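# Sort small objects into crates holding matching kinds

## Task

Every crate on the table starts with one small item inside. Move each remaining small item on the table into the crate whose item is the same kind as it.

## Robot and tools

Robots: eight identical i2rt Big YAM arms, arm1 to arm8, placed around one table (table tops at z=+0.720 m). Each has six joints, a five-finger right hand and a wrist camera (armN_cam_wrist). Room cameras cam_1 to cam_8 are fixed. Foot (base_link) poses in the scene frame, each foot facing its own +x: arm1 (-2.220, -0.770, 0.752) quat_wxyz (0.982, -0.004, 0, 0.186); arm2 (-1.093, -0.986, 0.769) (0.658, -0.008, 0.001, 0.753); arm3 (0.048, -0.411, 0.810) (0.227, 0.001, -0.005, 0.974); arm4 (1.369, -0.161, 0.761) (0.792, 0, 0.003, 0.610); arm5 (2.224, 0.571, 0.737) (0.093, -0.005, 0, -0.996); arm6 (1.095, 0.963, 0.777) (0.695, 0.005, -0.005, -0.719); arm7 (-0.211, 0.733, 0.820) (0.789, 0.001, 0, -0.614); arm8 (-1.444, 0.282, 0.746) (0.898, 0.003, 0.004, -0.439). Reach is about 1.07 m from the joint1 axis.

Frame: one shared scene frame, origin on the floor, +z up, metres. Hand poses are [x, y, z, qw, qx, qy, qz] of the hand point, which sits 0.045 m in front of the palm. Hand axes: +z along straight fingers, +y out of the palm, +x across the palm away from the thumb. Straight fingers extend 0.06-0.07 m past the point; a wrist bracket on the little-finger side sticks out 0.10 m across the palm and can collide.

move: one action for any subset of arms plus optional "cameras" (list of names, ["all"], or [] for none; default none when an action is given, all when the call is empty). Each arm key ("arm1"..."arm8") is its own object with:
- "joints": absolute targets by name. joint1_rad -2.879..2.879 (base yaw, positive counter-clockwise from above), joint2_rad 0..3.141 (shoulder, positive lifts forward), joint3_rad 0..3.019 (elbow, positive opens), joint4_rad -1.692..1.57 (hand pitch, positive fingers up), joint5_rad -1.57..1.57 (hand side swing, positive to arm's right), joint6_rad -2.094..2.094 (roll, positive clockwise seen from behind). Hand keys, all -1..1: hand_little, hand_ring, hand_middle, hand_index, hand_thumb_bend (+1 open/straight, -1 closed); hand_thumb_turn (+1 beside palm, -1 opposite fingers); hand_force_limit (setting, ~0 to 10 N at fingertip, 15 N thumb); hand_speed (-0.96..1 setting, full speed from +0.48).
- "target": an absolute hand pose (7 numbers as above, scene frame). The hand moves in a straight line from its current hand_target pose. When "target" is used, "joints" may hold only hand_ keys.
- "speed": top path speed, 0.002..0.5 m/s (default 0.25), only with "target"; rotation is capped at twice this in rad/s.
- "min_time_s": 0.1..8 s, slowest allowed duration for that arm's joint motions.
All motions start together; all hand paths in one action finish together, paced by the slowest (0.5-10 s). Paths ignore obstacles and other arms. Hands lag, drift, overshoot speed near full extension, and often end a centimetre or more off. Unknown keys make a call invalid; out-of-range values get it refused, and a refusal cancels the remaining motion calls in that reply.

wait: {"seconds": 0..10, "cameras": as move}. Commands nothing; returns state.
zoom_image: {"camera": name, "region": [x0, y0, x1, y1]} in pixels from the top-left, at most 504x504, only on the newest images.
show_instructions: no arguments; shows the reference pages.
finished_scene: {"scene": this scene's number}; ends it permanently, so only call once the crates are sorted and everything is stable.

Results: per-arm joint_positions, hand and hand_target poses, Joint velocities ("within noise" when still), joint torques (offset, noisy; numbers 3 and 4 wrap at ±28 N m), finger loads (<motor>_load_n, positive when pushed open), hand_stopped_by (six words: little, ring, middle, index, thumb_bend, thumb_turn; moving/target/force/stalled/fault). A "move" line reports each moved arm as done or its worst status. Statuses: off_target (resting short, maybe still pushing), time_out (arm holds targets near where it stopped and keeps pushing; send its reported position to relieve it), not_followed / "pose unreachable" / "joint command not followed" (a self/arm-collision check withheld targets; the arm may keep trying). on_its_own lists uncommanded behaviour. Arms listed "as last shown" were not commanded and show stale lines. Camera frames may be slightly older than state.

Gripping: a finger motor starts only when its target changes by at least 0.002; it stops at the target or when its load hits hand_force_limit, then locks. Forces start at 0 and speed at -0.8, so raise hand_force_limit before grasping. Use hand_speed -0.94 or slower for gentle grips. With thumb_turn at -1, thumb and fingers wrap objects about 0.035-0.065 m thick; handles down to 0.025 m. To grip harder, raise the limit and send a more-closed target; to release, send a more-open target. A lost grip shows as loads near 0.

Cautions: arms keep pushing after contact and can push hard; avoid pressing into the table or crates. Never let two arms press on each other, including closing a hand on another's fingers; the safety check can be late and lets hands and wrist cameras meet. Don't knock or drop objects, swing loads fast, or let anything leave the work area or fall far. Loose objects may get nudged occasionally. Long stretched poses, held loads and unreachable targets heat motors; a MOTOR HOT line warns, and at 100 °C the arm goes limp for 30-60 s (resend targets marked limit_stop_at_motor_heat afterwards). The scene keeps running while you think.

Each tool is called after "Request:" in YAML: its name, and indented under it one key for each argument.

Reference images:

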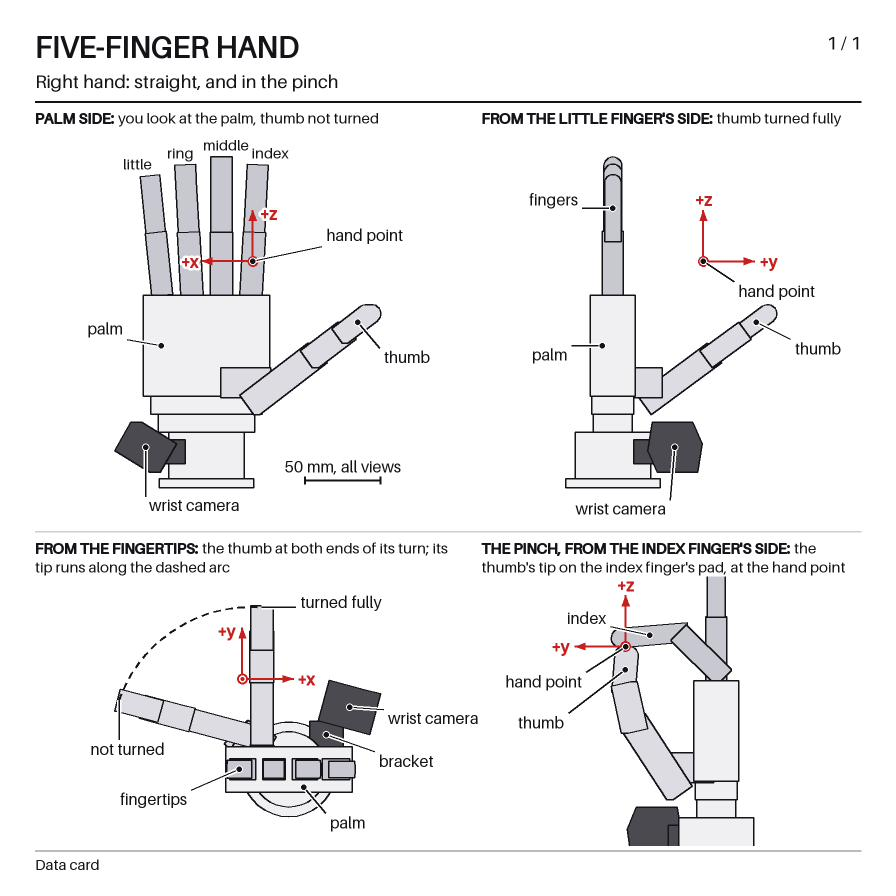

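## Session

Request:
move:

Scene clock: 0.00 s.
Joint torques (N m): no reading
Heat: arm1: hottest joint1_rad 29 °C; arm2: hottest joint1_rad 30 °C; arm3: hottest joint1_rad 31 °C; arm4: hottest joint2_rad 33 °C; arm5: hottest joint2_rad 30 °C; arm6: hottest joint2_rad 31 °C; arm7: hottest joint1_rad 35 °C; arm8: hottest joint2_rad 29 °C.
Joint velocities: within noise
arm1.joint_positions: joint1_rad=-0.214 joint2_rad=+0.624 joint3_rad=+1.339 joint4_rad=-1.461 joint5_rad=+0.221 joint6_rad=-0.969 hand_little=+1.000 hand_ring=+1.000 hand_middle=+1.000 hand_index=+1.000 hand_thumb_turn=+1.000 hand_thumb_bend=+1.000 hand_force_limit=+0.000 hand_speed=-0.800
arm1.joint_status: not commanded
arm1.hand_stopped_by: target,target,target,target,target,target
arm1.little_load_n: 0.0
arm1.ring_load_n: 0.0
arm1.middle_load_n: 0.0
arm1.index_load_n: 0.0
arm1.thumb_bend_load_n: 0.0
arm1.thumb_turn_load_n: 0.0
arm1.hand: x=-2.0205 y=-0.8094 z=+1.1920 quat_wxyz=(-0.051, +0.879, -0.240, +0.409) (m; scene frame)
arm1.hand_target: x=-2.0211 y=-0.8093 z=+1.2000 quat_wxyz=(-0.055, +0.875, -0.240, +0.417) (m; scene frame)
arm1.hand_status: not commanded
arm2.joint_positions: joint1_rad=+0.206 joint2_rad=+0.641 joint3_rad=+1.358 joint4_rad=-1.476 joint5_rad=+0.128 joint6_rad=-1.186 hand_little=+1.000 hand_ring=+1.000 hand_middle=+1.000 hand_index=+1.000 hand_thumb_turn=+1.000 hand_thumb_bend=+1.000 hand_force_limit=+0.000 hand_speed=-0.800
arm2.joint_status: not commanded
arm2.hand_stopped_by: target,target,target,target,target,target
arm2.little_load_n: 0.0
arm2.ring_load_n: 0.0
arm2.middle_load_n: 0.0
arm2.index_load_n: 0.0
arm2.thumb_bend_load_n: 0.0
arm2.thumb_turn_load_n: 0.0
arm2.hand: x=-1.0996 y=-0.7685 z=+1.2122 quat_wxyz=(-0.328, +0.681, +0.619, +0.214) (m; scene frame)
arm2.hand_target: x=-1.0998 y=-0.7678 z=+1.2241 quat_wxyz=(-0.341, +0.677, +0.614, +0.220) (m; scene frame)
arm2.hand_status: not commanded
arm3.joint_positions: joint1_rad=-0.447 joint2_rad=+0.630 joint3_rad=+1.398 joint4_rad=-1.432 joint5_rad=+0.068 joint6_rad=-1.185 hand_little=+1.000 hand_ring=+1.000 hand_middle=+1.000 hand_index=+1.000 hand_thumb_turn=+1.000 hand_thumb_bend=+1.000 hand_force_limit=+0.000 hand_speed=-0.800
arm3.joint_status: not commanded
arm3.hand_stopped_by: target,target,target,target,target,target
arm3.little_load_n: 0.0
arm3.ring_load_n: 0.0
arm3.middle_load_n: 0.0
arm3.index_load_n: 0.0
arm3.thumb_bend_load_n: 0.0
arm3.thumb_turn_load_n: 0.0
arm3.hand: x=-0.0360 y=-0.2175 z=+1.2826 quat_wxyz=(-0.418, +0.550, +0.708, +0.146) (m; scene frame)
arm3.hand_target: x=-0.0355 y=-0.2183 z=+1.2903 quat_wxyz=(-0.426, +0.547, +0.705, +0.148) (m; scene frame)
arm3.hand_status: not commanded
arm4.joint_positions: joint1_rad=-0.064 joint2_rad=+0.526 joint3_rad=+1.322 joint4_rad=-1.316 joint5_rad=-0.048 joint6_rad=-1.226 hand_little=+1.000 hand_ring=+1.000 hand_middle=+1.000 hand_index=+1.000 hand_thumb_turn=+1.000 hand_thumb_bend=+1.000 hand_force_limit=+0.000 hand_speed=-0.800
arm4.joint_status: not commanded
arm4.hand_stopped_by: target,target,target,target,target,target
arm4.little_load_n: 0.0
arm4.ring_load_n: 0.0
arm4.middle_load_n: 0.0
arm4.index_load_n: 0.0
arm4.thumb_bend_load_n: 0.0
arm4.thumb_turn_load_n: 0.0
arm4.hand: x=+1.4717 y=+0.0240 z=+1.2357 quat_wxyz=(-0.373, +0.774, +0.388, +0.333) (m; scene frame)
arm4.hand_target: x=+1.4714 y=+0.0229 z=+1.2453 quat_wxyz=(-0.380, +0.769, +0.386, +0.340) (m; scene frame)
arm4.hand_status: not commanded
arm5.joint_positions: joint1_rad=-0.170 joint2_rad=+0.584 joint3_rad=+1.326 joint4_rad=-1.156 joint5_rad=-0.190 joint6_rad=-1.362 hand_little=+1.000 hand_ring=+1.000 hand_middle=+1.000 hand_index=+1.000 hand_thumb_turn=+1.000 hand_thumb_bend=+1.000 hand_force_limit=+0.000 hand_speed=-0.800
arm5.joint_status: not commanded
arm5.hand_stopped_by: target,target,target,target,target,target
arm5.little_load_n: 0.0
arm5.ring_load_n: 0.0
arm5.middle_load_n: 0.0
arm5.index_load_n: 0.0
arm5.thumb_bend_load_n: 0.0
arm5.thumb_turn_load_n: 0.0
arm5.hand: x=+1.9691 y=+0.5823 z=+1.2444 quat_wxyz=(+0.536, -0.028, -0.832, +0.141) (m; scene frame)
arm5.hand_target: x=+1.9710 y=+0.5823 z=+1.2605 quat_wxyz=(+0.550, -0.025, -0.822, +0.141) (m; scene frame)
arm5.hand_status: not commanded
arm6.joint_positions: joint1_rad=+0.350 joint2_rad=+0.619 joint3_rad=+1.333 joint4_rad=-1.406 joint5_rad=+0.005 joint6_rad=-1.272 hand_little=+1.000 hand_ring=+1.000 hand_middle=+1.000 hand_index=+1.000 hand_thumb_turn=+1.000 hand_thumb_bend=+1.000 hand_force_limit=+0.000 hand_speed=-0.800
arm6.joint_status: not commanded
arm6.hand_stopped_by: target,target,target,target,target,target
arm6.little_load_n: 0.0
arm6.ring_load_n: 0.0
arm6.middle_load_n: 0.0
arm6.index_load_n: 0.0
arm6.thumb_bend_load_n: 0.0
arm6.thumb_turn_load_n: 0.0
arm6.hand: x=+1.1089 y=+0.7398 z=+1.2254 quat_wxyz=(+0.193, +0.642, -0.637, +0.381) (m; scene frame)
arm6.hand_target: x=+1.1088 y=+0.7394 z=+1.2374 quat_wxyz=(+0.199, +0.637, -0.633, +0.392) (m; scene frame)
arm6.hand_status: not commanded
arm7.joint_positions: joint1_rad=+0.106 joint2_rad=+0.515 joint3_rad=+1.327 joint4_rad=-1.182 joint5_rad=-0.016 joint6_rad=-1.198 hand_little=+1.000 hand_ring=+1.000 hand_middle=+1.000 hand_index=+1.000 hand_thumb_turn=+1.000 hand_thumb_bend=+1.000 hand_force_limit=+0.000 hand_speed=-0.800
arm7.joint_status: not commanded
arm7.hand_stopped_by: target,target,target,target,target,target
arm7.little_load_n: 0.0
arm7.ring_load_n: 0.0
arm7.middle_load_n: 0.0
arm7.index_load_n: 0.0
arm7.thumb_bend_load_n: 0.0
arm7.thumb_turn_load_n: 0.0
arm7.hand: x=-0.1748 y=+0.5106 z=+1.3282 quat_wxyz=(+0.225, +0.581, -0.586, +0.518) (m; scene frame)
arm7.hand_target: x=-0.1756 y=+0.5128 z=+1.3377 quat_wxyz=(+0.228, +0.577, -0.582, +0.526) (m; scene frame)
arm7.hand_status: not commanded
arm8.joint_positions: joint1_rad=+0.095 joint2_rad=+0.636 joint3_rad=+1.388 joint4_rad=-1.482 joint5_rad=+0.025 joint6_rad=-1.263 hand_little=+1.000 hand_ring=+1.000 hand_middle=+1.000 hand_index=+1.000 hand_thumb_turn=+1.000 hand_thumb_bend=+1.000 hand_force_limit=+0.000 hand_speed=-0.800
arm8.joint_status: not commanded
arm8.hand_stopped_by: target,target,target,target,target,target
arm8.little_load_n: 0.0
arm8.ring_load_n: 0.0
arm8.middle_load_n: 0.0
arm8.index_load_n: 0.0
arm8.thumb_bend_load_n: 0.0
arm8.thumb_turn_load_n: 0.0
arm8.hand: x=-1.3403 y=+0.0932 z=+1.2013 quat_wxyz=(+0.111, +0.772, -0.491, +0.388) (m; scene frame)
arm8.hand_target: x=-1.3407 y=+0.0936 z=+1.2087 quat_wxyz=(+0.113, +0.769, -0.489, +0.396) (m; scene frame)
arm8.hand_status: not commanded
pictures: arm1_cam_wrist, arm2_cam_wrist, arm3_cam_wrist, arm4_cam_wrist, arm5_cam_wrist, arm6_cam_wrist, arm7_cam_wrist, arm8_cam_wrist, cam_1, cam_2, cam_3, cam_4, cam_5, cam_6, cam_7, cam_8
Images, in order (width x height): arm1_cam_wrist 672x504, arm2_cam_wrist 672x504, arm3_cam_wrist 672x504, arm4_cam_wrist 672x504, arm5_cam_wrist 672x504, arm6_cam_wrist 672x504, arm7_cam_wrist 672x504, arm8_cam_wrist 672x504, cam_1 672x504, cam_2 672x504, cam_3 672x504, cam_4 672x504, cam_5 672x504, cam_6 672x504, cam_7 672x504, cam_8 672x504.

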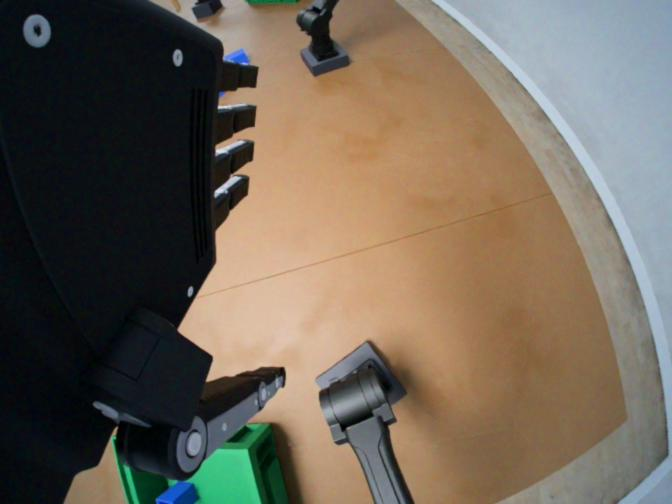

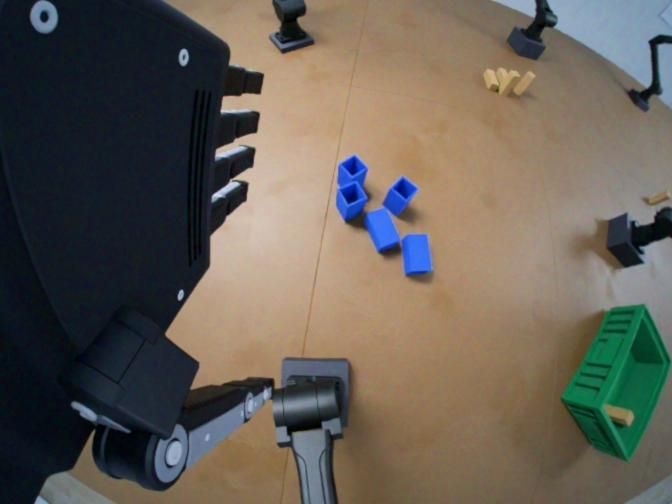

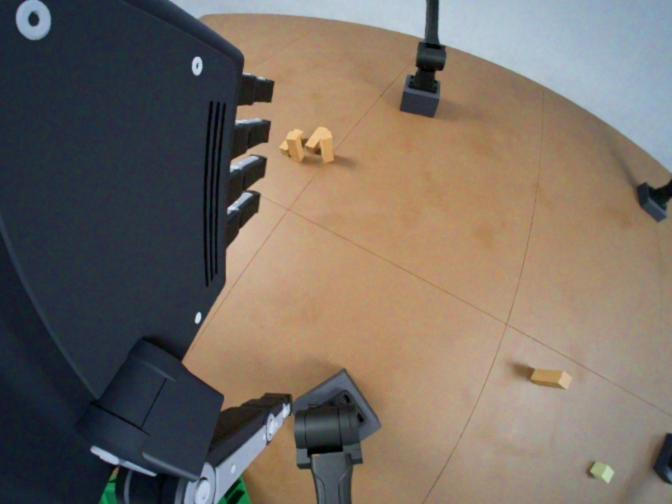

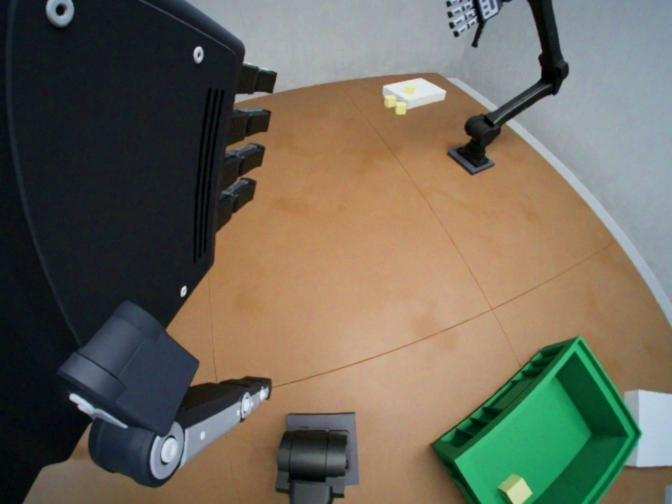

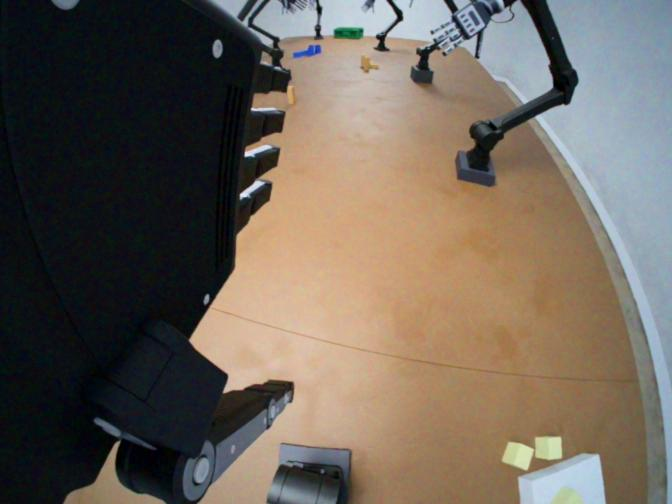

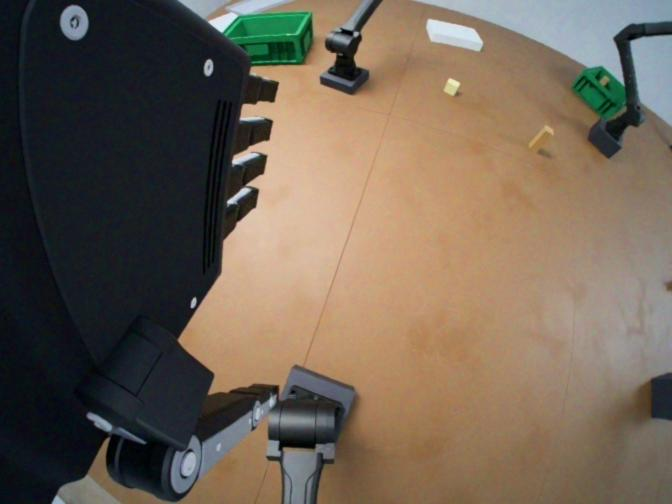

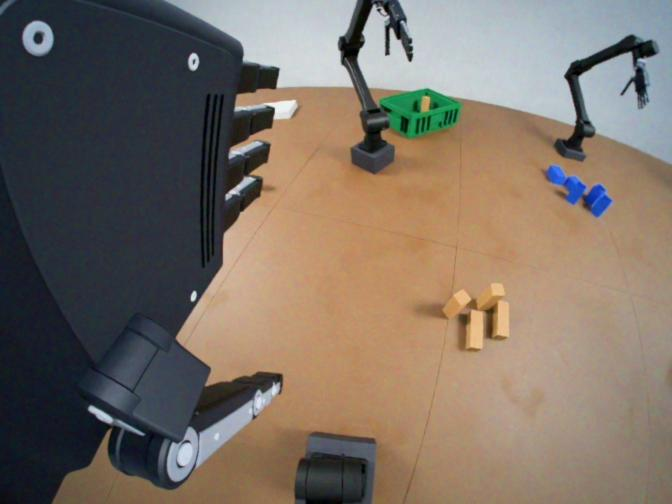

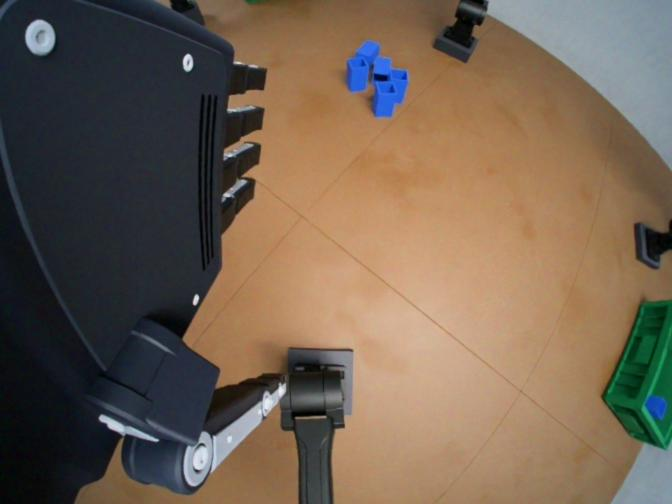

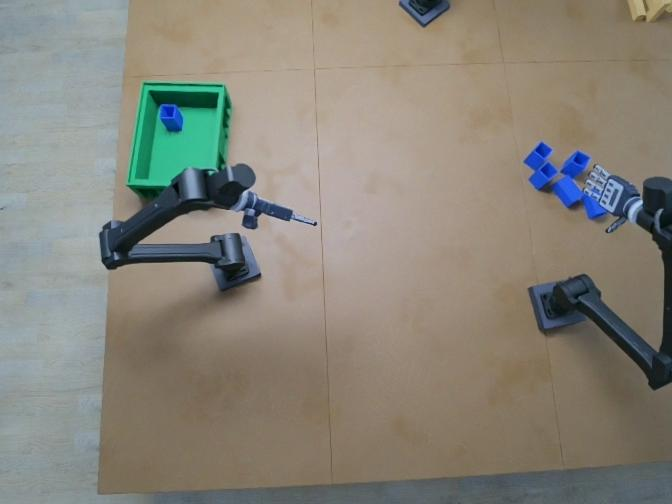

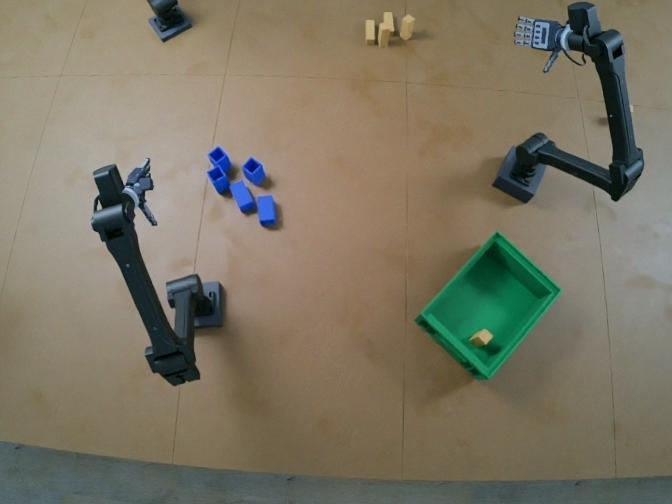

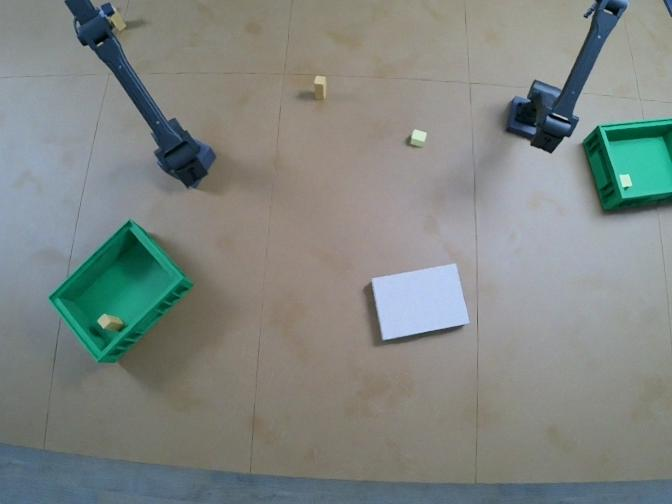

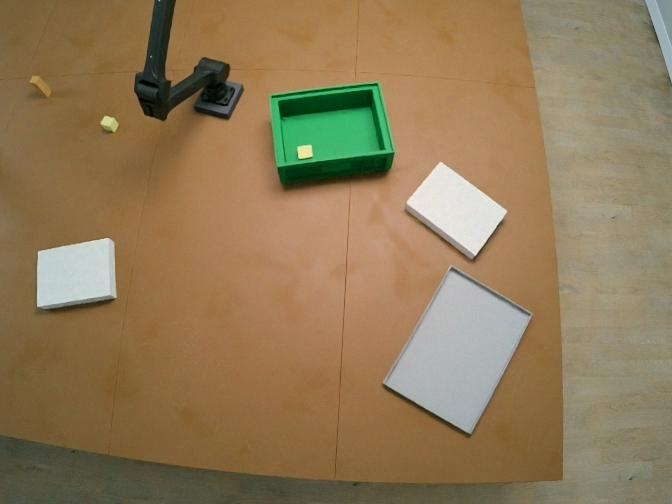

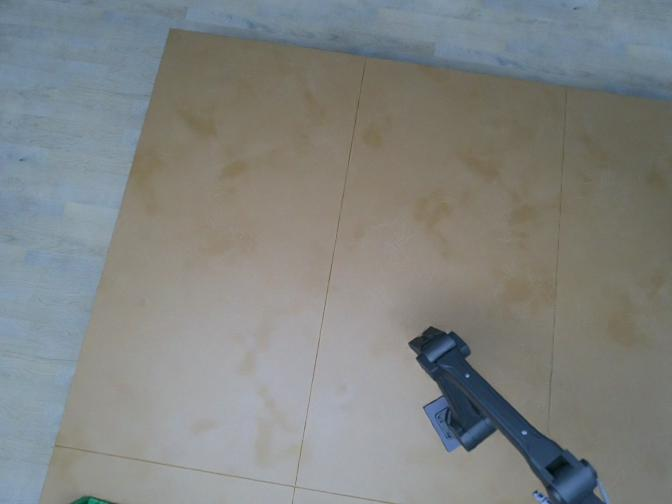

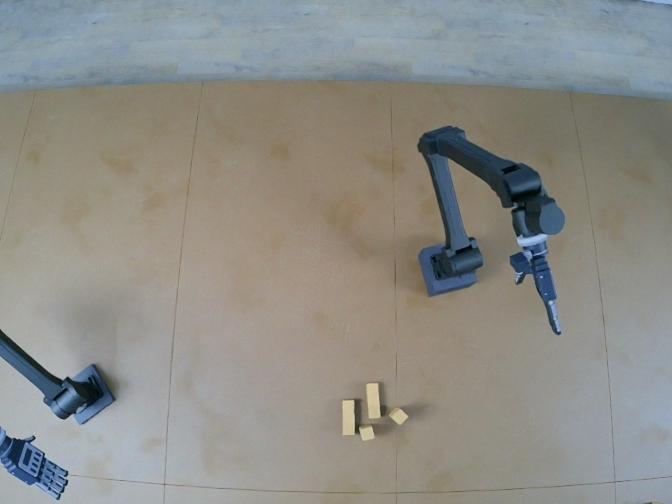

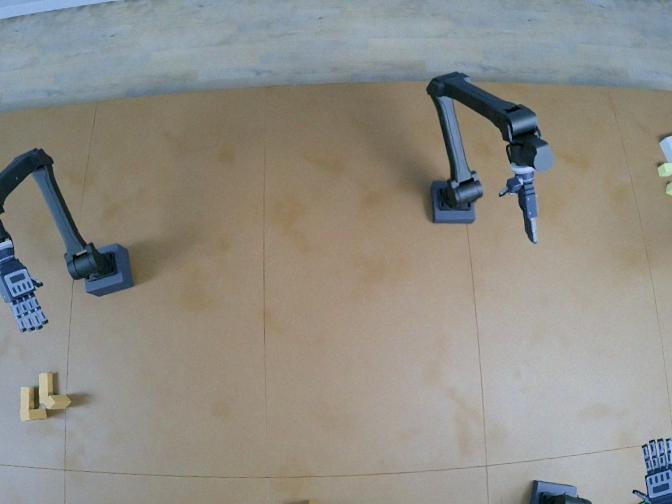

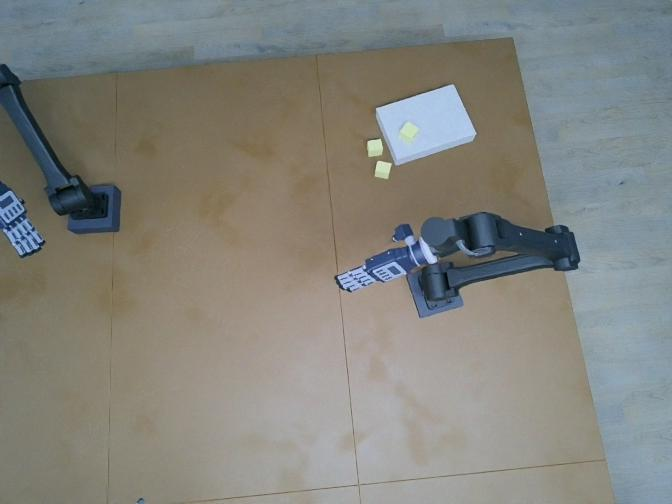

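Request:
zoom_image:
  camera: "cam_2"
  region: [180, 60, 330, 240]

Request:
zoom_image:
  camera: "cam_1"
  region: [90, 50, 350, 310]

Request:
zoom_image:
  camera: "cam_2"
  region: [380, 60, 620, 400]

Request:
zoom_image:
  camera: "cam_6"
  region: [300, 350, 440, 504]

Request:
zoom_image:
  camera: "cam_3"
  region: [240, 40, 500, 350]

Request:
zoom_image:
  camera: "cam_4"
  region: [140, 40, 420, 220]

Request:
zoom_image:
  camera: "cam_8"
  region: [330, 60, 500, 220]

Scaled by 2.800.

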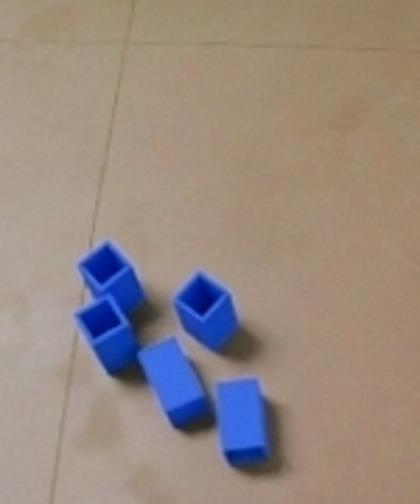

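Scaled by 1.938.

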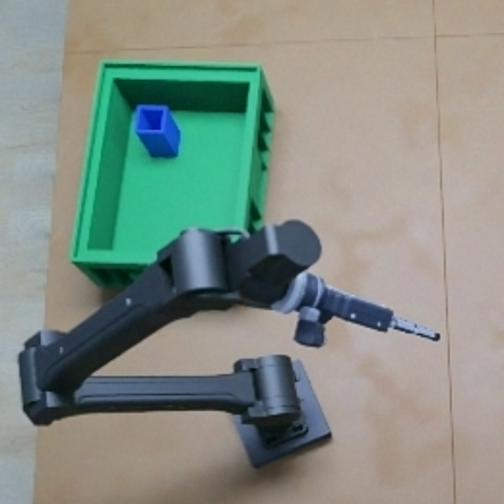

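Scaled by 1.482.

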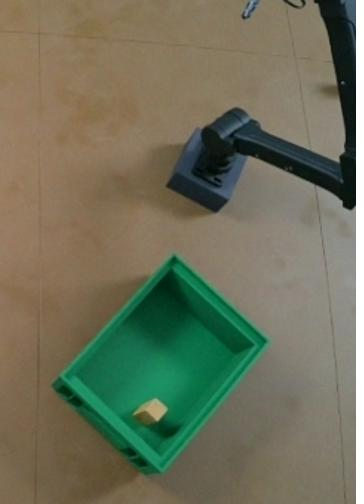

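Scaled by 3.273.

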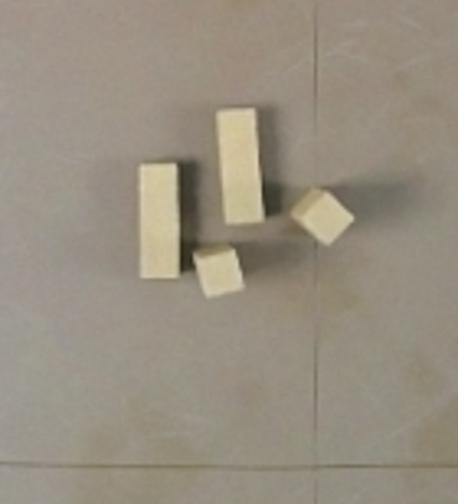

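Scaled by 1.626.

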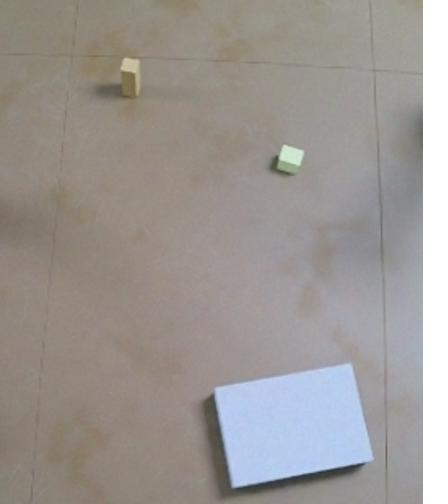

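Scaled by 1.800.

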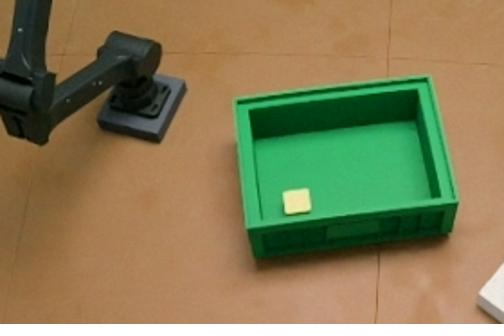

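Scaled by 2.965.

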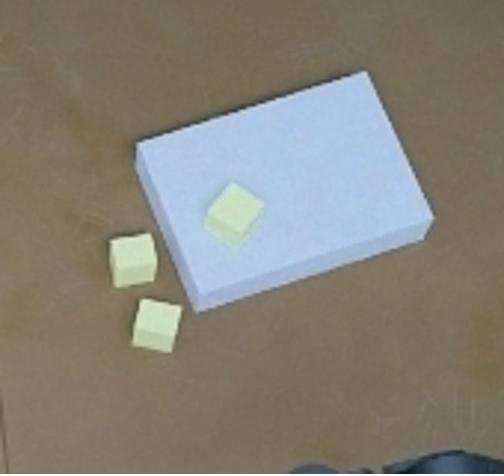

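Request:
move:
  arm1: {"joints": {"joint1_rad": -0.3, "hand_thumb_turn": -1, "hand_index": 0.6, "hand_middle": 0.6, "hand_speed": 0.0}, "min_time_s": 2}
  arm2: {"joints": {"joint1_rad": -0.35, "joint6_rad": 0, "hand_thumb_turn": -1, "hand_index": 0.6, "hand_middle": 0.6, "hand_speed": 0.0}, "min_time_s": 2}
  arm3: {"joints": {"joint1_rad": -0.45, "joint6_rad": 0, "hand_thumb_turn": -1, "hand_index": 0.6, "hand_middle": 0.6, "hand_speed": 0.0}, "min_time_s": 2}
  arm4: {"joints": {"joint1_rad": 2.0, "joint6_rad": 0, "hand_thumb_turn": -1, "hand_index": 0.6, "hand_middle": 0.6, "hand_speed": 0.0}, "min_time_s": 2}
  arm5: {"joints": {"joint1_rad": -1.42, "joint6_rad": 0, "hand_thumb_turn": -1, "hand_index": 0.6, "hand_middle": 0.6, "hand_speed": 0.0}, "min_time_s": 2}
  cameras: ["arm2_cam_wrist","arm3_cam_wrist","arm4_cam_wrist","arm5_cam_wrist","cam_1"]

Scene clock: 197.23 s.
Joint torques (N m): arm1=[-1.38 1.55 8.88 1.68 0.17 -0.02] | arm2=[0.21 2.61 10.1 1.4 0.19 0.11] | arm3=[-0.73 0.44 7.91 2.26 0.07 -0.05] | arm4=[1.2 3.49 7.65 2.04 -0.04 0.11] | arm5=[-0.67 1.61 11.69 1.96 -0.04 0] | arm6=[1.49 0.5 7.95 1.91 0.04 -0.03] | arm7=[0.38 1.38 9.98 2.33 0.01 0.07] | arm8=[-0.85 2.55 8.17 1.61 0.06 -0.06]
Heat: arm1: hottest joint3_rad 42 °C; arm2: hottest joint3_rad 34 °C; arm3: hottest joint3_rad 39 °C; arm4: hottest joint2_rad 33 °C; arm5: hottest joint3_rad 38 °C; arm6: hottest joint3_rad 36 °C; arm7: hottest joint3_rad 35 °C; arm8: hottest joint3_rad 29 °C.
move: arm1 done; arm2 done; arm3 done; arm4 done; arm5 done
Joint velocities: within noise
arm1.joint_positions: joint1_rad=-0.289 joint2_rad=+0.624 joint3_rad=+1.339 joint4_rad=-1.461 joint5_rad=+0.221 joint6_rad=-0.969 hand_little=+1.000 hand_ring=+1.000 hand_middle=+0.600 hand_index=+0.600 hand_thumb_turn=-1.000 hand_thumb_bend=+1.000 hand_force_limit=+0.000 hand_speed=+0.000
arm1.joint_status: all done
arm1.hand_stopped_by: target,target,target,target,target,target
arm1.little_load_n: 0.0
arm1.ring_load_n: -0.5
arm1.middle_load_n: 0.0
arm1.index_load_n: 0.0
arm1.thumb_bend_load_n: 0.0
arm1.thumb_turn_load_n: 0.0
arm1.hand: x=-2.0243 y=-0.8242 z=+1.1922 quat_wxyz=(-0.036, +0.869, -0.273, +0.411) (m; scene frame)
arm1.hand_target: x=-2.0256 y=-0.8263 z=+1.2002 quat_wxyz=(-0.037, +0.863, -0.278, +0.420) (m; scene frame)
arm1.hand_status: not commanded
arm2.joint_positions: joint1_rad=-0.342 joint2_rad=+0.641 joint3_rad=+1.358 joint4_rad=-1.476 joint5_rad=+0.128 joint6_rad=-0.011 hand_little=+1.000 hand_ring=+1.000 hand_middle=+0.600 hand_index=+0.600 hand_thumb_turn=-1.000 hand_thumb_bend=+1.000 hand_force_limit=+0.000 hand_speed=+0.000
arm2.joint_status: all done
arm2.hand_stopped_by: target,target,target,target,target,target
arm2.little_load_n: 0.0
arm2.ring_load_n: 0.0
arm2.middle_load_n: 0.0
arm2.index_load_n: 0.0
arm2.thumb_bend_load_n: 0.0
arm2.thumb_turn_load_n: 0.0
arm2.hand: x=-1.0602 y=-0.7831 z=+1.1994 quat_wxyz=(-0.380, +0.912, -0.112, +0.106) (m; scene frame)
arm2.hand_target: x=-1.0592 y=-0.7819 z=+1.2116 quat_wxyz=(-0.394, +0.905, -0.121, +0.107) (m; scene frame)
arm2.hand_status: not commanded
arm3.joint_positions: joint1_rad=-0.447 joint2_rad=+0.630 joint3_rad=+1.398 joint4_rad=-1.432 joint5_rad=+0.068 joint6_rad=-0.009 hand_little=+1.000 hand_ring=+1.000 hand_middle=+0.600 hand_index=+0.600 hand_thumb_turn=-1.000 hand_thumb_bend=+1.000 hand_force_limit=+0.000 hand_speed=+0.000
arm3.joint_status: all done
arm3.hand_stopped_by: target,target,target,target,target,target
arm3.little_load_n: 0.0
arm3.ring_load_n: 0.0
arm3.middle_load_n: 0.0
arm3.index_load_n: 0.0
arm3.thumb_bend_load_n: 0.0
arm3.thumb_turn_load_n: 0.0
arm3.hand: x=-0.0933 y=-0.2647 z=+1.2717 quat_wxyz=(-0.429, +0.850, +0.284, -0.111) (m; scene frame)
arm3.hand_target: x=-0.0929 y=-0.2651 z=+1.2795 quat_wxyz=(-0.436, +0.848, +0.278, -0.115) (m; scene frame)
arm3.hand_status: not commanded
arm4.joint_positions: joint1_rad=+1.991 joint2_rad=+0.526 joint3_rad=+1.322 joint4_rad=-1.316 joint5_rad=-0.048 joint6_rad=-0.014 hand_little=+1.000 hand_ring=+1.000 hand_middle=+0.600 hand_index=+0.600 hand_thumb_turn=-1.000 hand_thumb_bend=+1.000 hand_force_limit=+0.000 hand_speed=+0.000
arm4.joint_status: all done
arm4.hand_stopped_by: target,target,target,target,target,target
arm4.little_load_n: 0.0
arm4.ring_load_n: 0.0
arm4.middle_load_n: 0.0
arm4.index_load_n: 0.0
arm4.thumb_bend_load_n: 0.0
arm4.thumb_turn_load_n: 0.0
arm4.hand: x=+1.1833 y=-0.2295 z=+1.2301 quat_wxyz=(-0.312, +0.546, +0.669, -0.396) (m; scene frame)
arm4.hand_target: x=+1.1849 y=-0.2318 z=+1.2399 quat_wxyz=(-0.314, +0.543, +0.663, -0.407) (m; scene frame)
arm4.hand_status: not commanded
arm5.joint_positions: joint1_rad=-1.404 joint2_rad=+0.584 joint3_rad=+1.326 joint4_rad=-1.156 joint5_rad=-0.190 joint6_rad=-0.009 hand_little=+1.000 hand_ring=+1.000 hand_middle=+0.600 hand_index=+0.600 hand_thumb_turn=-1.000 hand_thumb_bend=+1.000 hand_force_limit=+0.000 hand_speed=+0.000
arm5.joint_status: all done
arm5.hand_stopped_by: target,target,target,target,target,target
arm5.little_load_n: -0.5
arm5.ring_load_n: 0.0
arm5.middle_load_n: 0.0
arm5.index_load_n: 0.0
arm5.thumb_bend_load_n: 0.0
arm5.thumb_turn_load_n: 0.0
arm5.hand: x=+2.0843 y=+0.7715 z=+1.2330 quat_wxyz=(+0.523, -0.810, -0.199, +0.175) (m; scene frame)
arm5.hand_target: x=+2.0875 y=+0.7723 z=+1.2487 quat_wxyz=(+0.538, -0.803, -0.188, +0.175) (m; scene frame)
arm5.hand_status: not commanded
arm6, arm7, arm8: as last shown
arm7.thumb_turn_load_n: -0.5
arm8.thumb_bend_load_n: -0.5
pictures: arm2_cam_wrist, arm3_cam_wrist, arm4_cam_wrist, arm5_cam_wrist, cam_1
Images, in order (width x height): arm2_cam_wrist 672x504, arm3_cam_wrist 672x504, arm4_cam_wrist 672x504, arm5_cam_wrist 672x504, cam_1 672x504.

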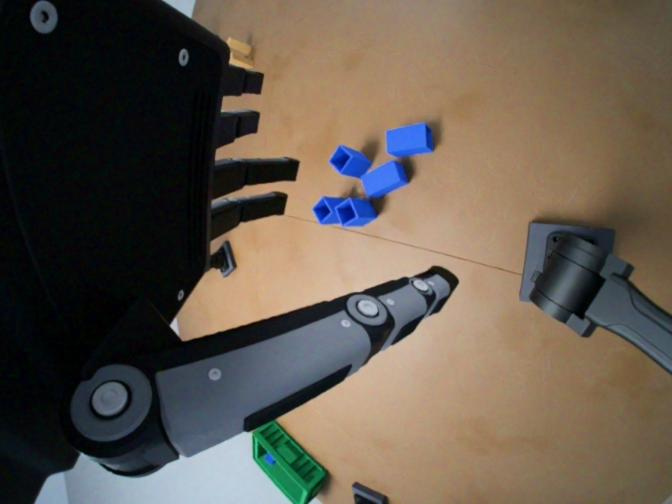

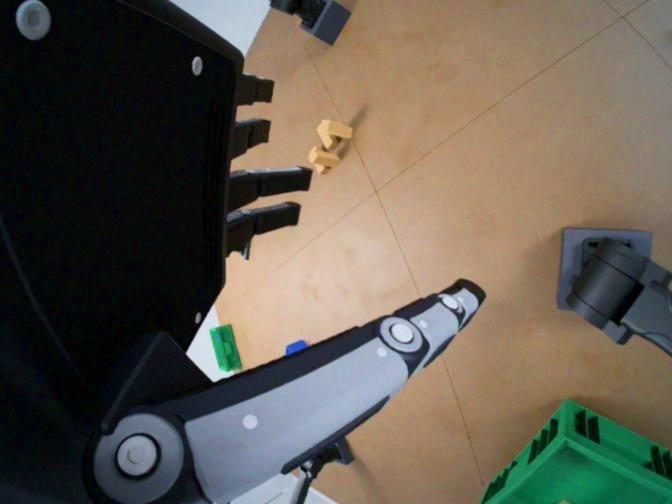

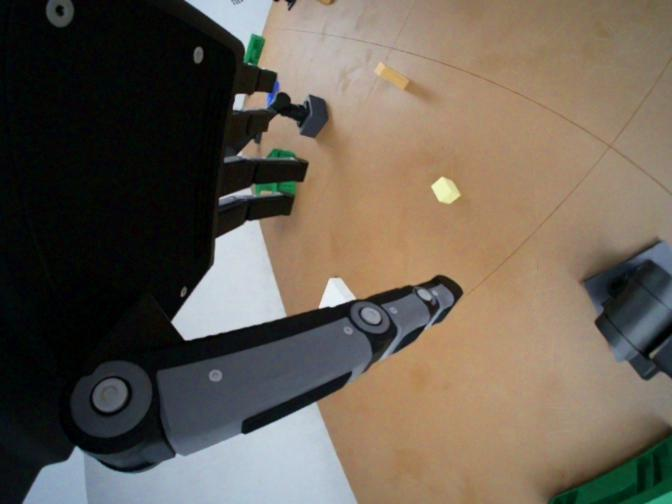

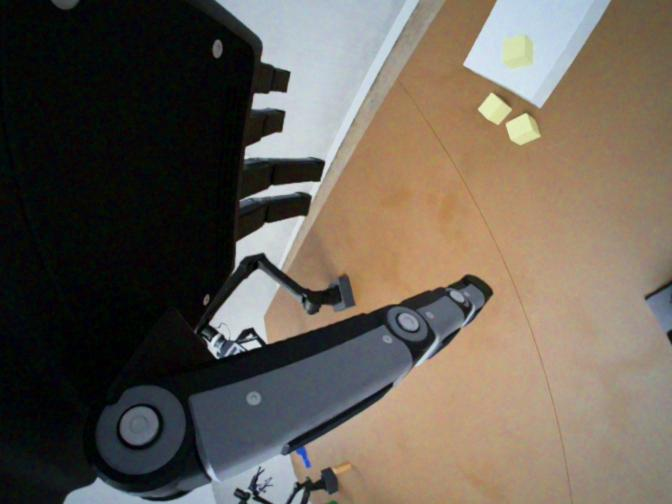

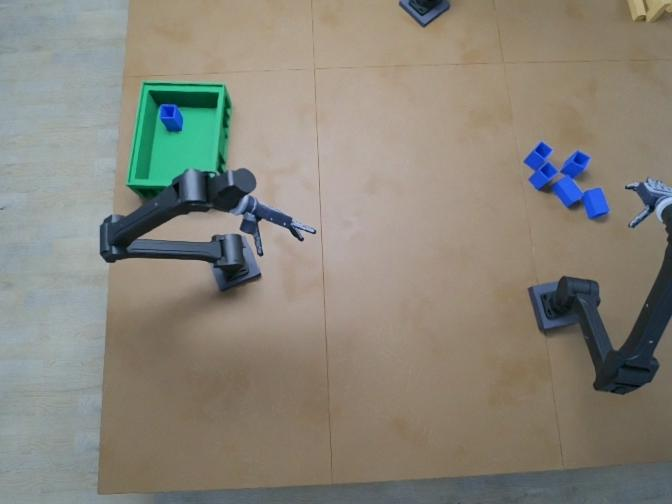

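Request:
move:
  arm2: {"target": [-0.948, -0.47, 0.93, 0.4339, -0.8336, 0.3034, -0.1579]}
  arm3: {"target": [-0.373, 0.24, 0.94, 0.4218, -0.8105, -0.3608, 0.1878]}
  arm4: {"target": [0.93, -0.28, 0.90, 0.3663, -0.7038, -0.54, 0.2811]}
  arm5: {"target": [2.066, 1.0, 0.95, 0.4547, -0.8737, -0.1541, 0.0802]}
  cameras: ["arm2_cam_wrist","arm3_cam_wrist","arm4_cam_wrist","arm5_cam_wrist","cam_2","cam_3","cam_6","cam_8"]

Scene clock: 220.27 s.
Joint torques (N m): arm1=[-1.44 1.49 8.84 1.73 0.17 -0.03] | arm2=[0.09 -8.29 11.25 2 0.48 0.1] | arm3=[-1.26 -17.08 12.18 1.83 -0.28 -0.19] | arm4=[1.08 -5.95 7.94 2.37 0.46 0.14] | arm5=[-0.56 -7.06 11.18 2.32 0.1 -0.14] | arm6=[1.55 0.5 7.94 1.89 0.02 -0.02] | arm7=[0.15 1.55 9.92 2.39 0.03 0.07] | arm8=[-0.91 2.61 8.17 1.61 0.06 -0.06]
Heat: arm1: hottest joint3_rad 42 °C; arm2: hottest joint3_rad 35 °C; arm3: hottest joint3_rad 40 °C; arm4: hottest joint3_rad 34 °C; arm5: hottest joint3_rad 38 °C; arm6: hottest joint3_rad 36 °C; arm7: hottest joint3_rad 36 °C; arm8: hottest joint3_rad 30 °C.
move: arm2 off_target; arm3 off_target; arm4 done; arm5 done
Joint velocities: within noise
arm1, arm6, arm7, arm8: as last shown
arm1.ring_load_n: 0.0
arm2.joint_positions: joint1_rad=-0.355 joint2_rad=+1.320 joint3_rad=+0.912 joint4_rad=-0.297 joint5_rad=+0.371 joint6_rad=+0.284 hand_little=+1.000 hand_ring=+1.000 hand_middle=+0.600 hand_index=+0.600 hand_thumb_turn=-1.000 hand_thumb_bend=+1.000 hand_force_limit=+0.000 hand_speed=+0.000
arm2.joint_status: not commanded
arm2.hand_stopped_by: target,target,target,target,target,target
arm2.little_load_n: 0.0
arm2.ring_load_n: 0.0
arm2.middle_load_n: 0.0
arm2.index_load_n: 0.0
arm2.thumb_bend_load_n: 0.0
arm2.thumb_turn_load_n: 0.0
arm2.hand: x=-0.9543 y=-0.4835 z=+0.9135 quat_wxyz=(-0.414, +0.846, -0.294, +0.160) (m; scene frame)
arm2.hand_target: x=-0.9482 y=-0.4707 z=+0.9303 quat_wxyz=(-0.434, +0.834, -0.303, +0.158) (m; scene frame)
arm2.hand_status: off_target (0.022 m and 2.9 deg from the pose sent, 0.428 m and 25.2 deg at the start)
arm3.joint_positions: joint1_rad=-0.628 joint2_rad=+1.982 joint3_rad=+1.651 joint4_rad=-0.337 joint5_rad=-0.293 joint6_rad=-0.199 hand_little=+1.000 hand_ring=+1.000 hand_middle=+0.600 hand_index=+0.600 hand_thumb_turn=-1.000 hand_thumb_bend=+1.000 hand_force_limit=+0.000 hand_speed=+0.000
arm3.joint_status: not commanded
arm3.hand_stopped_by: target,target,target,target,target,target
arm3.little_load_n: 0.0
arm3.ring_load_n: 0.0
arm3.middle_load_n: 0.0
arm3.index_load_n: 0.0
arm3.thumb_bend_load_n: 0.0
arm3.thumb_turn_load_n: 0.0
arm3.hand: x=-0.3704 y=+0.2218 z=+0.9337 quat_wxyz=(-0.412, +0.815, +0.360, -0.189) (m; scene frame)
arm3.hand_target: x=-0.3723 y=+0.2392 z=+0.9403 quat_wxyz=(-0.422, +0.810, +0.360, -0.188) (m; scene frame)
arm3.hand_status: off_target (0.019 m and 1.2 deg from the pose sent, 0.666 m and 13.3 deg at the start)
arm4.joint_positions: joint1_rad=+2.195 joint2_rad=+1.147 joint3_rad=+0.725 joint4_rad=-0.313 joint5_rad=+0.507 joint6_rad=+0.387 hand_little=+1.000 hand_ring=+1.000 hand_middle=+0.600 hand_index=+0.600 hand_thumb_turn=-1.000 hand_thumb_bend=+1.000 hand_force_limit=+0.000 hand_speed=+0.000
arm4.joint_status: not commanded
arm4.hand_stopped_by: target,target,target,target,target,target
arm4.little_load_n: 0.0
arm4.ring_load_n: 0.0
arm4.middle_load_n: 0.0
arm4.index_load_n: 0.0
arm4.thumb_bend_load_n: 0.0
arm4.thumb_turn_load_n: 0.0
arm4.hand: x=+0.9352 y=-0.2742 z=+0.8981 quat_wxyz=(-0.366, +0.703, +0.545, -0.272) (m; scene frame)
arm4.hand_target: x=+0.9302 y=-0.2800 z=+0.9000 quat_wxyz=(-0.366, +0.704, +0.540, -0.281) (m; scene frame)
arm4.hand_status: done (0.008 m and 1.2 deg from the pose sent, 0.419 m and 27.6 deg at the start)
arm5.joint_positions: joint1_rad=-1.470 joint2_rad=+1.062 joint3_rad=+0.860 joint4_rad=-0.423 joint5_rad=-0.060 joint6_rad=-0.043 hand_little=+1.000 hand_ring=+1.000 hand_middle=+0.600 hand_index=+0.600 hand_thumb_turn=-1.000 hand_thumb_bend=+1.000 hand_force_limit=+0.000 hand_speed=+0.000
arm5.joint_status: not commanded
arm5.hand_stopped_by: target,target,target,target,target,target
arm5.little_load_n: 0.0
arm5.ring_load_n: 0.0
arm5.middle_load_n: 0.0
arm5.index_load_n: 0.0
arm5.thumb_bend_load_n: 0.0
arm5.thumb_turn_load_n: 0.0
arm5.hand: x=+2.0601 y=+0.9922 z=+0.9503 quat_wxyz=(+0.449, -0.875, -0.158, +0.086) (m; scene frame)
arm5.hand_target: x=+2.0661 y=+0.9998 z=+0.9501 quat_wxyz=(+0.455, -0.874, -0.154, +0.080) (m; scene frame)
arm5.hand_status: done (0.010 m and 1.1 deg from the pose sent, 0.364 m and 16.1 deg at the start)
arm7.thumb_turn_load_n: 0.0
arm8.thumb_bend_load_n: 0.0
pictures: arm2_cam_wrist, arm3_cam_wrist, arm4_cam_wrist, arm5_cam_wrist, cam_2, cam_3, cam_6, cam_8
Images, in order (width x height): arm2_cam_wrist 672x504, arm3_cam_wrist 672x504, arm4_cam_wrist 672x504, arm5_cam_wrist 672x504, cam_2 672x504, cam_3 672x504, cam_6 672x504, cam_8 672x504.

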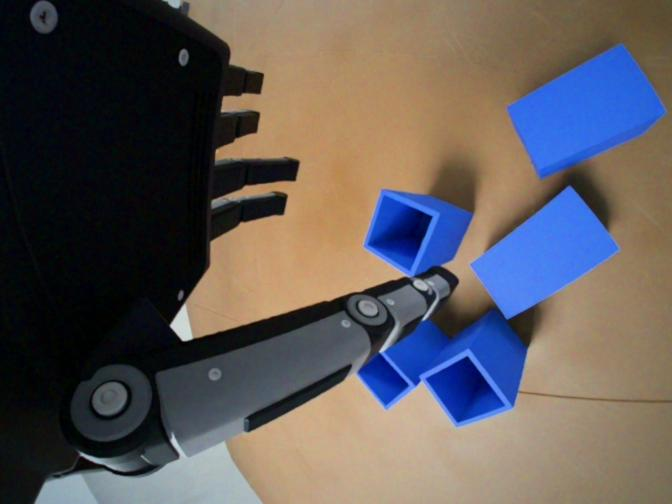

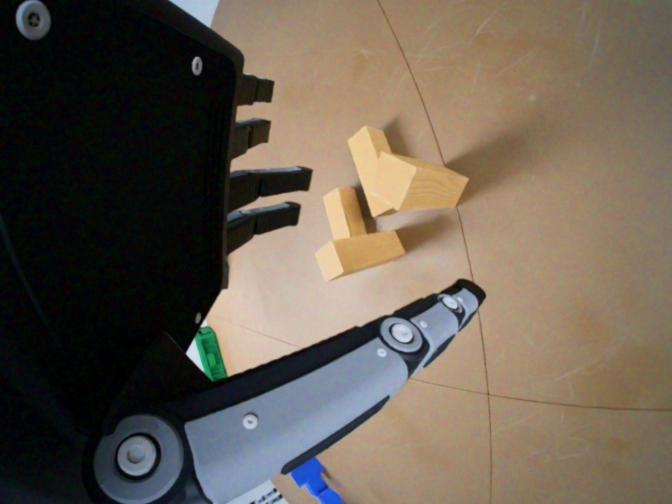

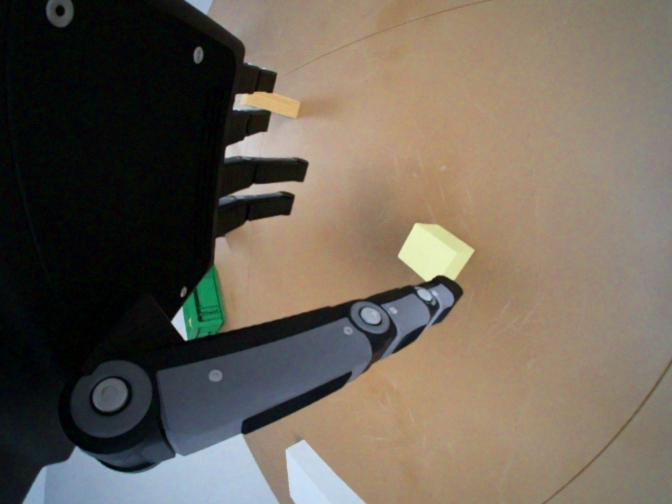

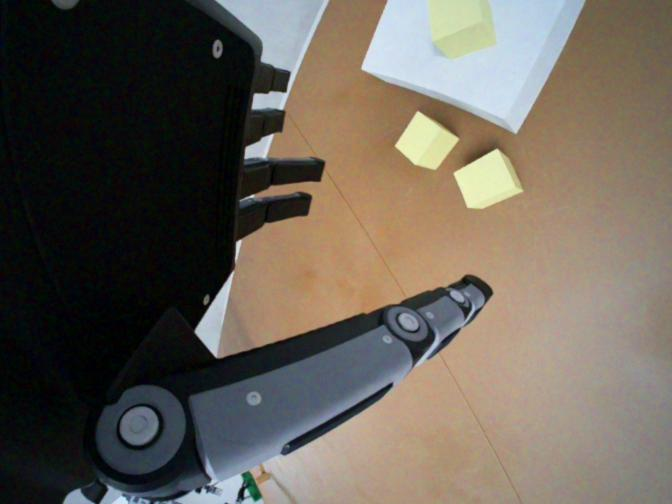

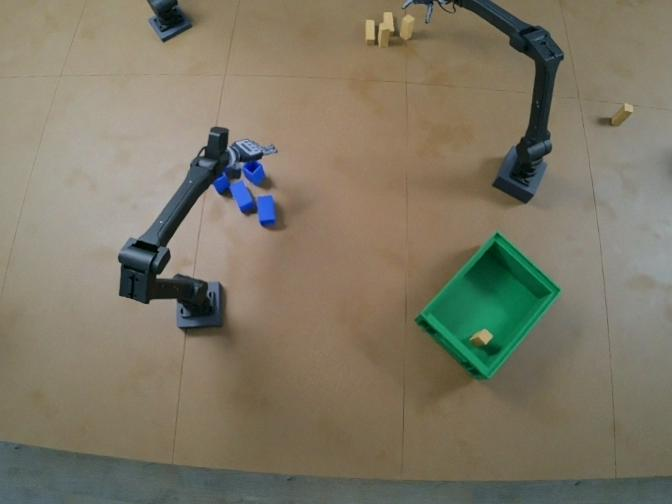

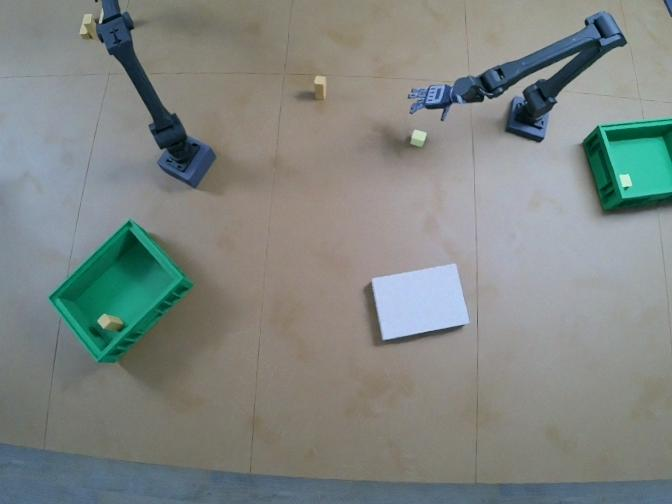

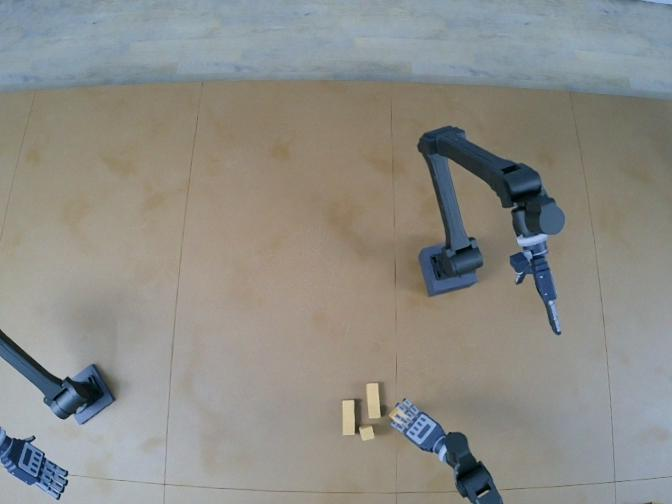

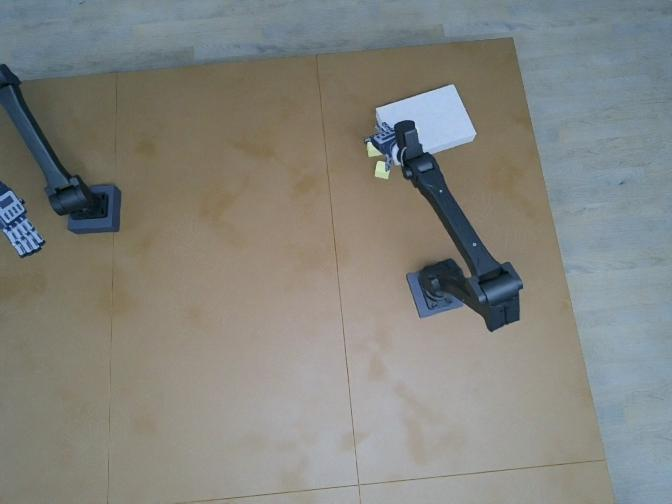

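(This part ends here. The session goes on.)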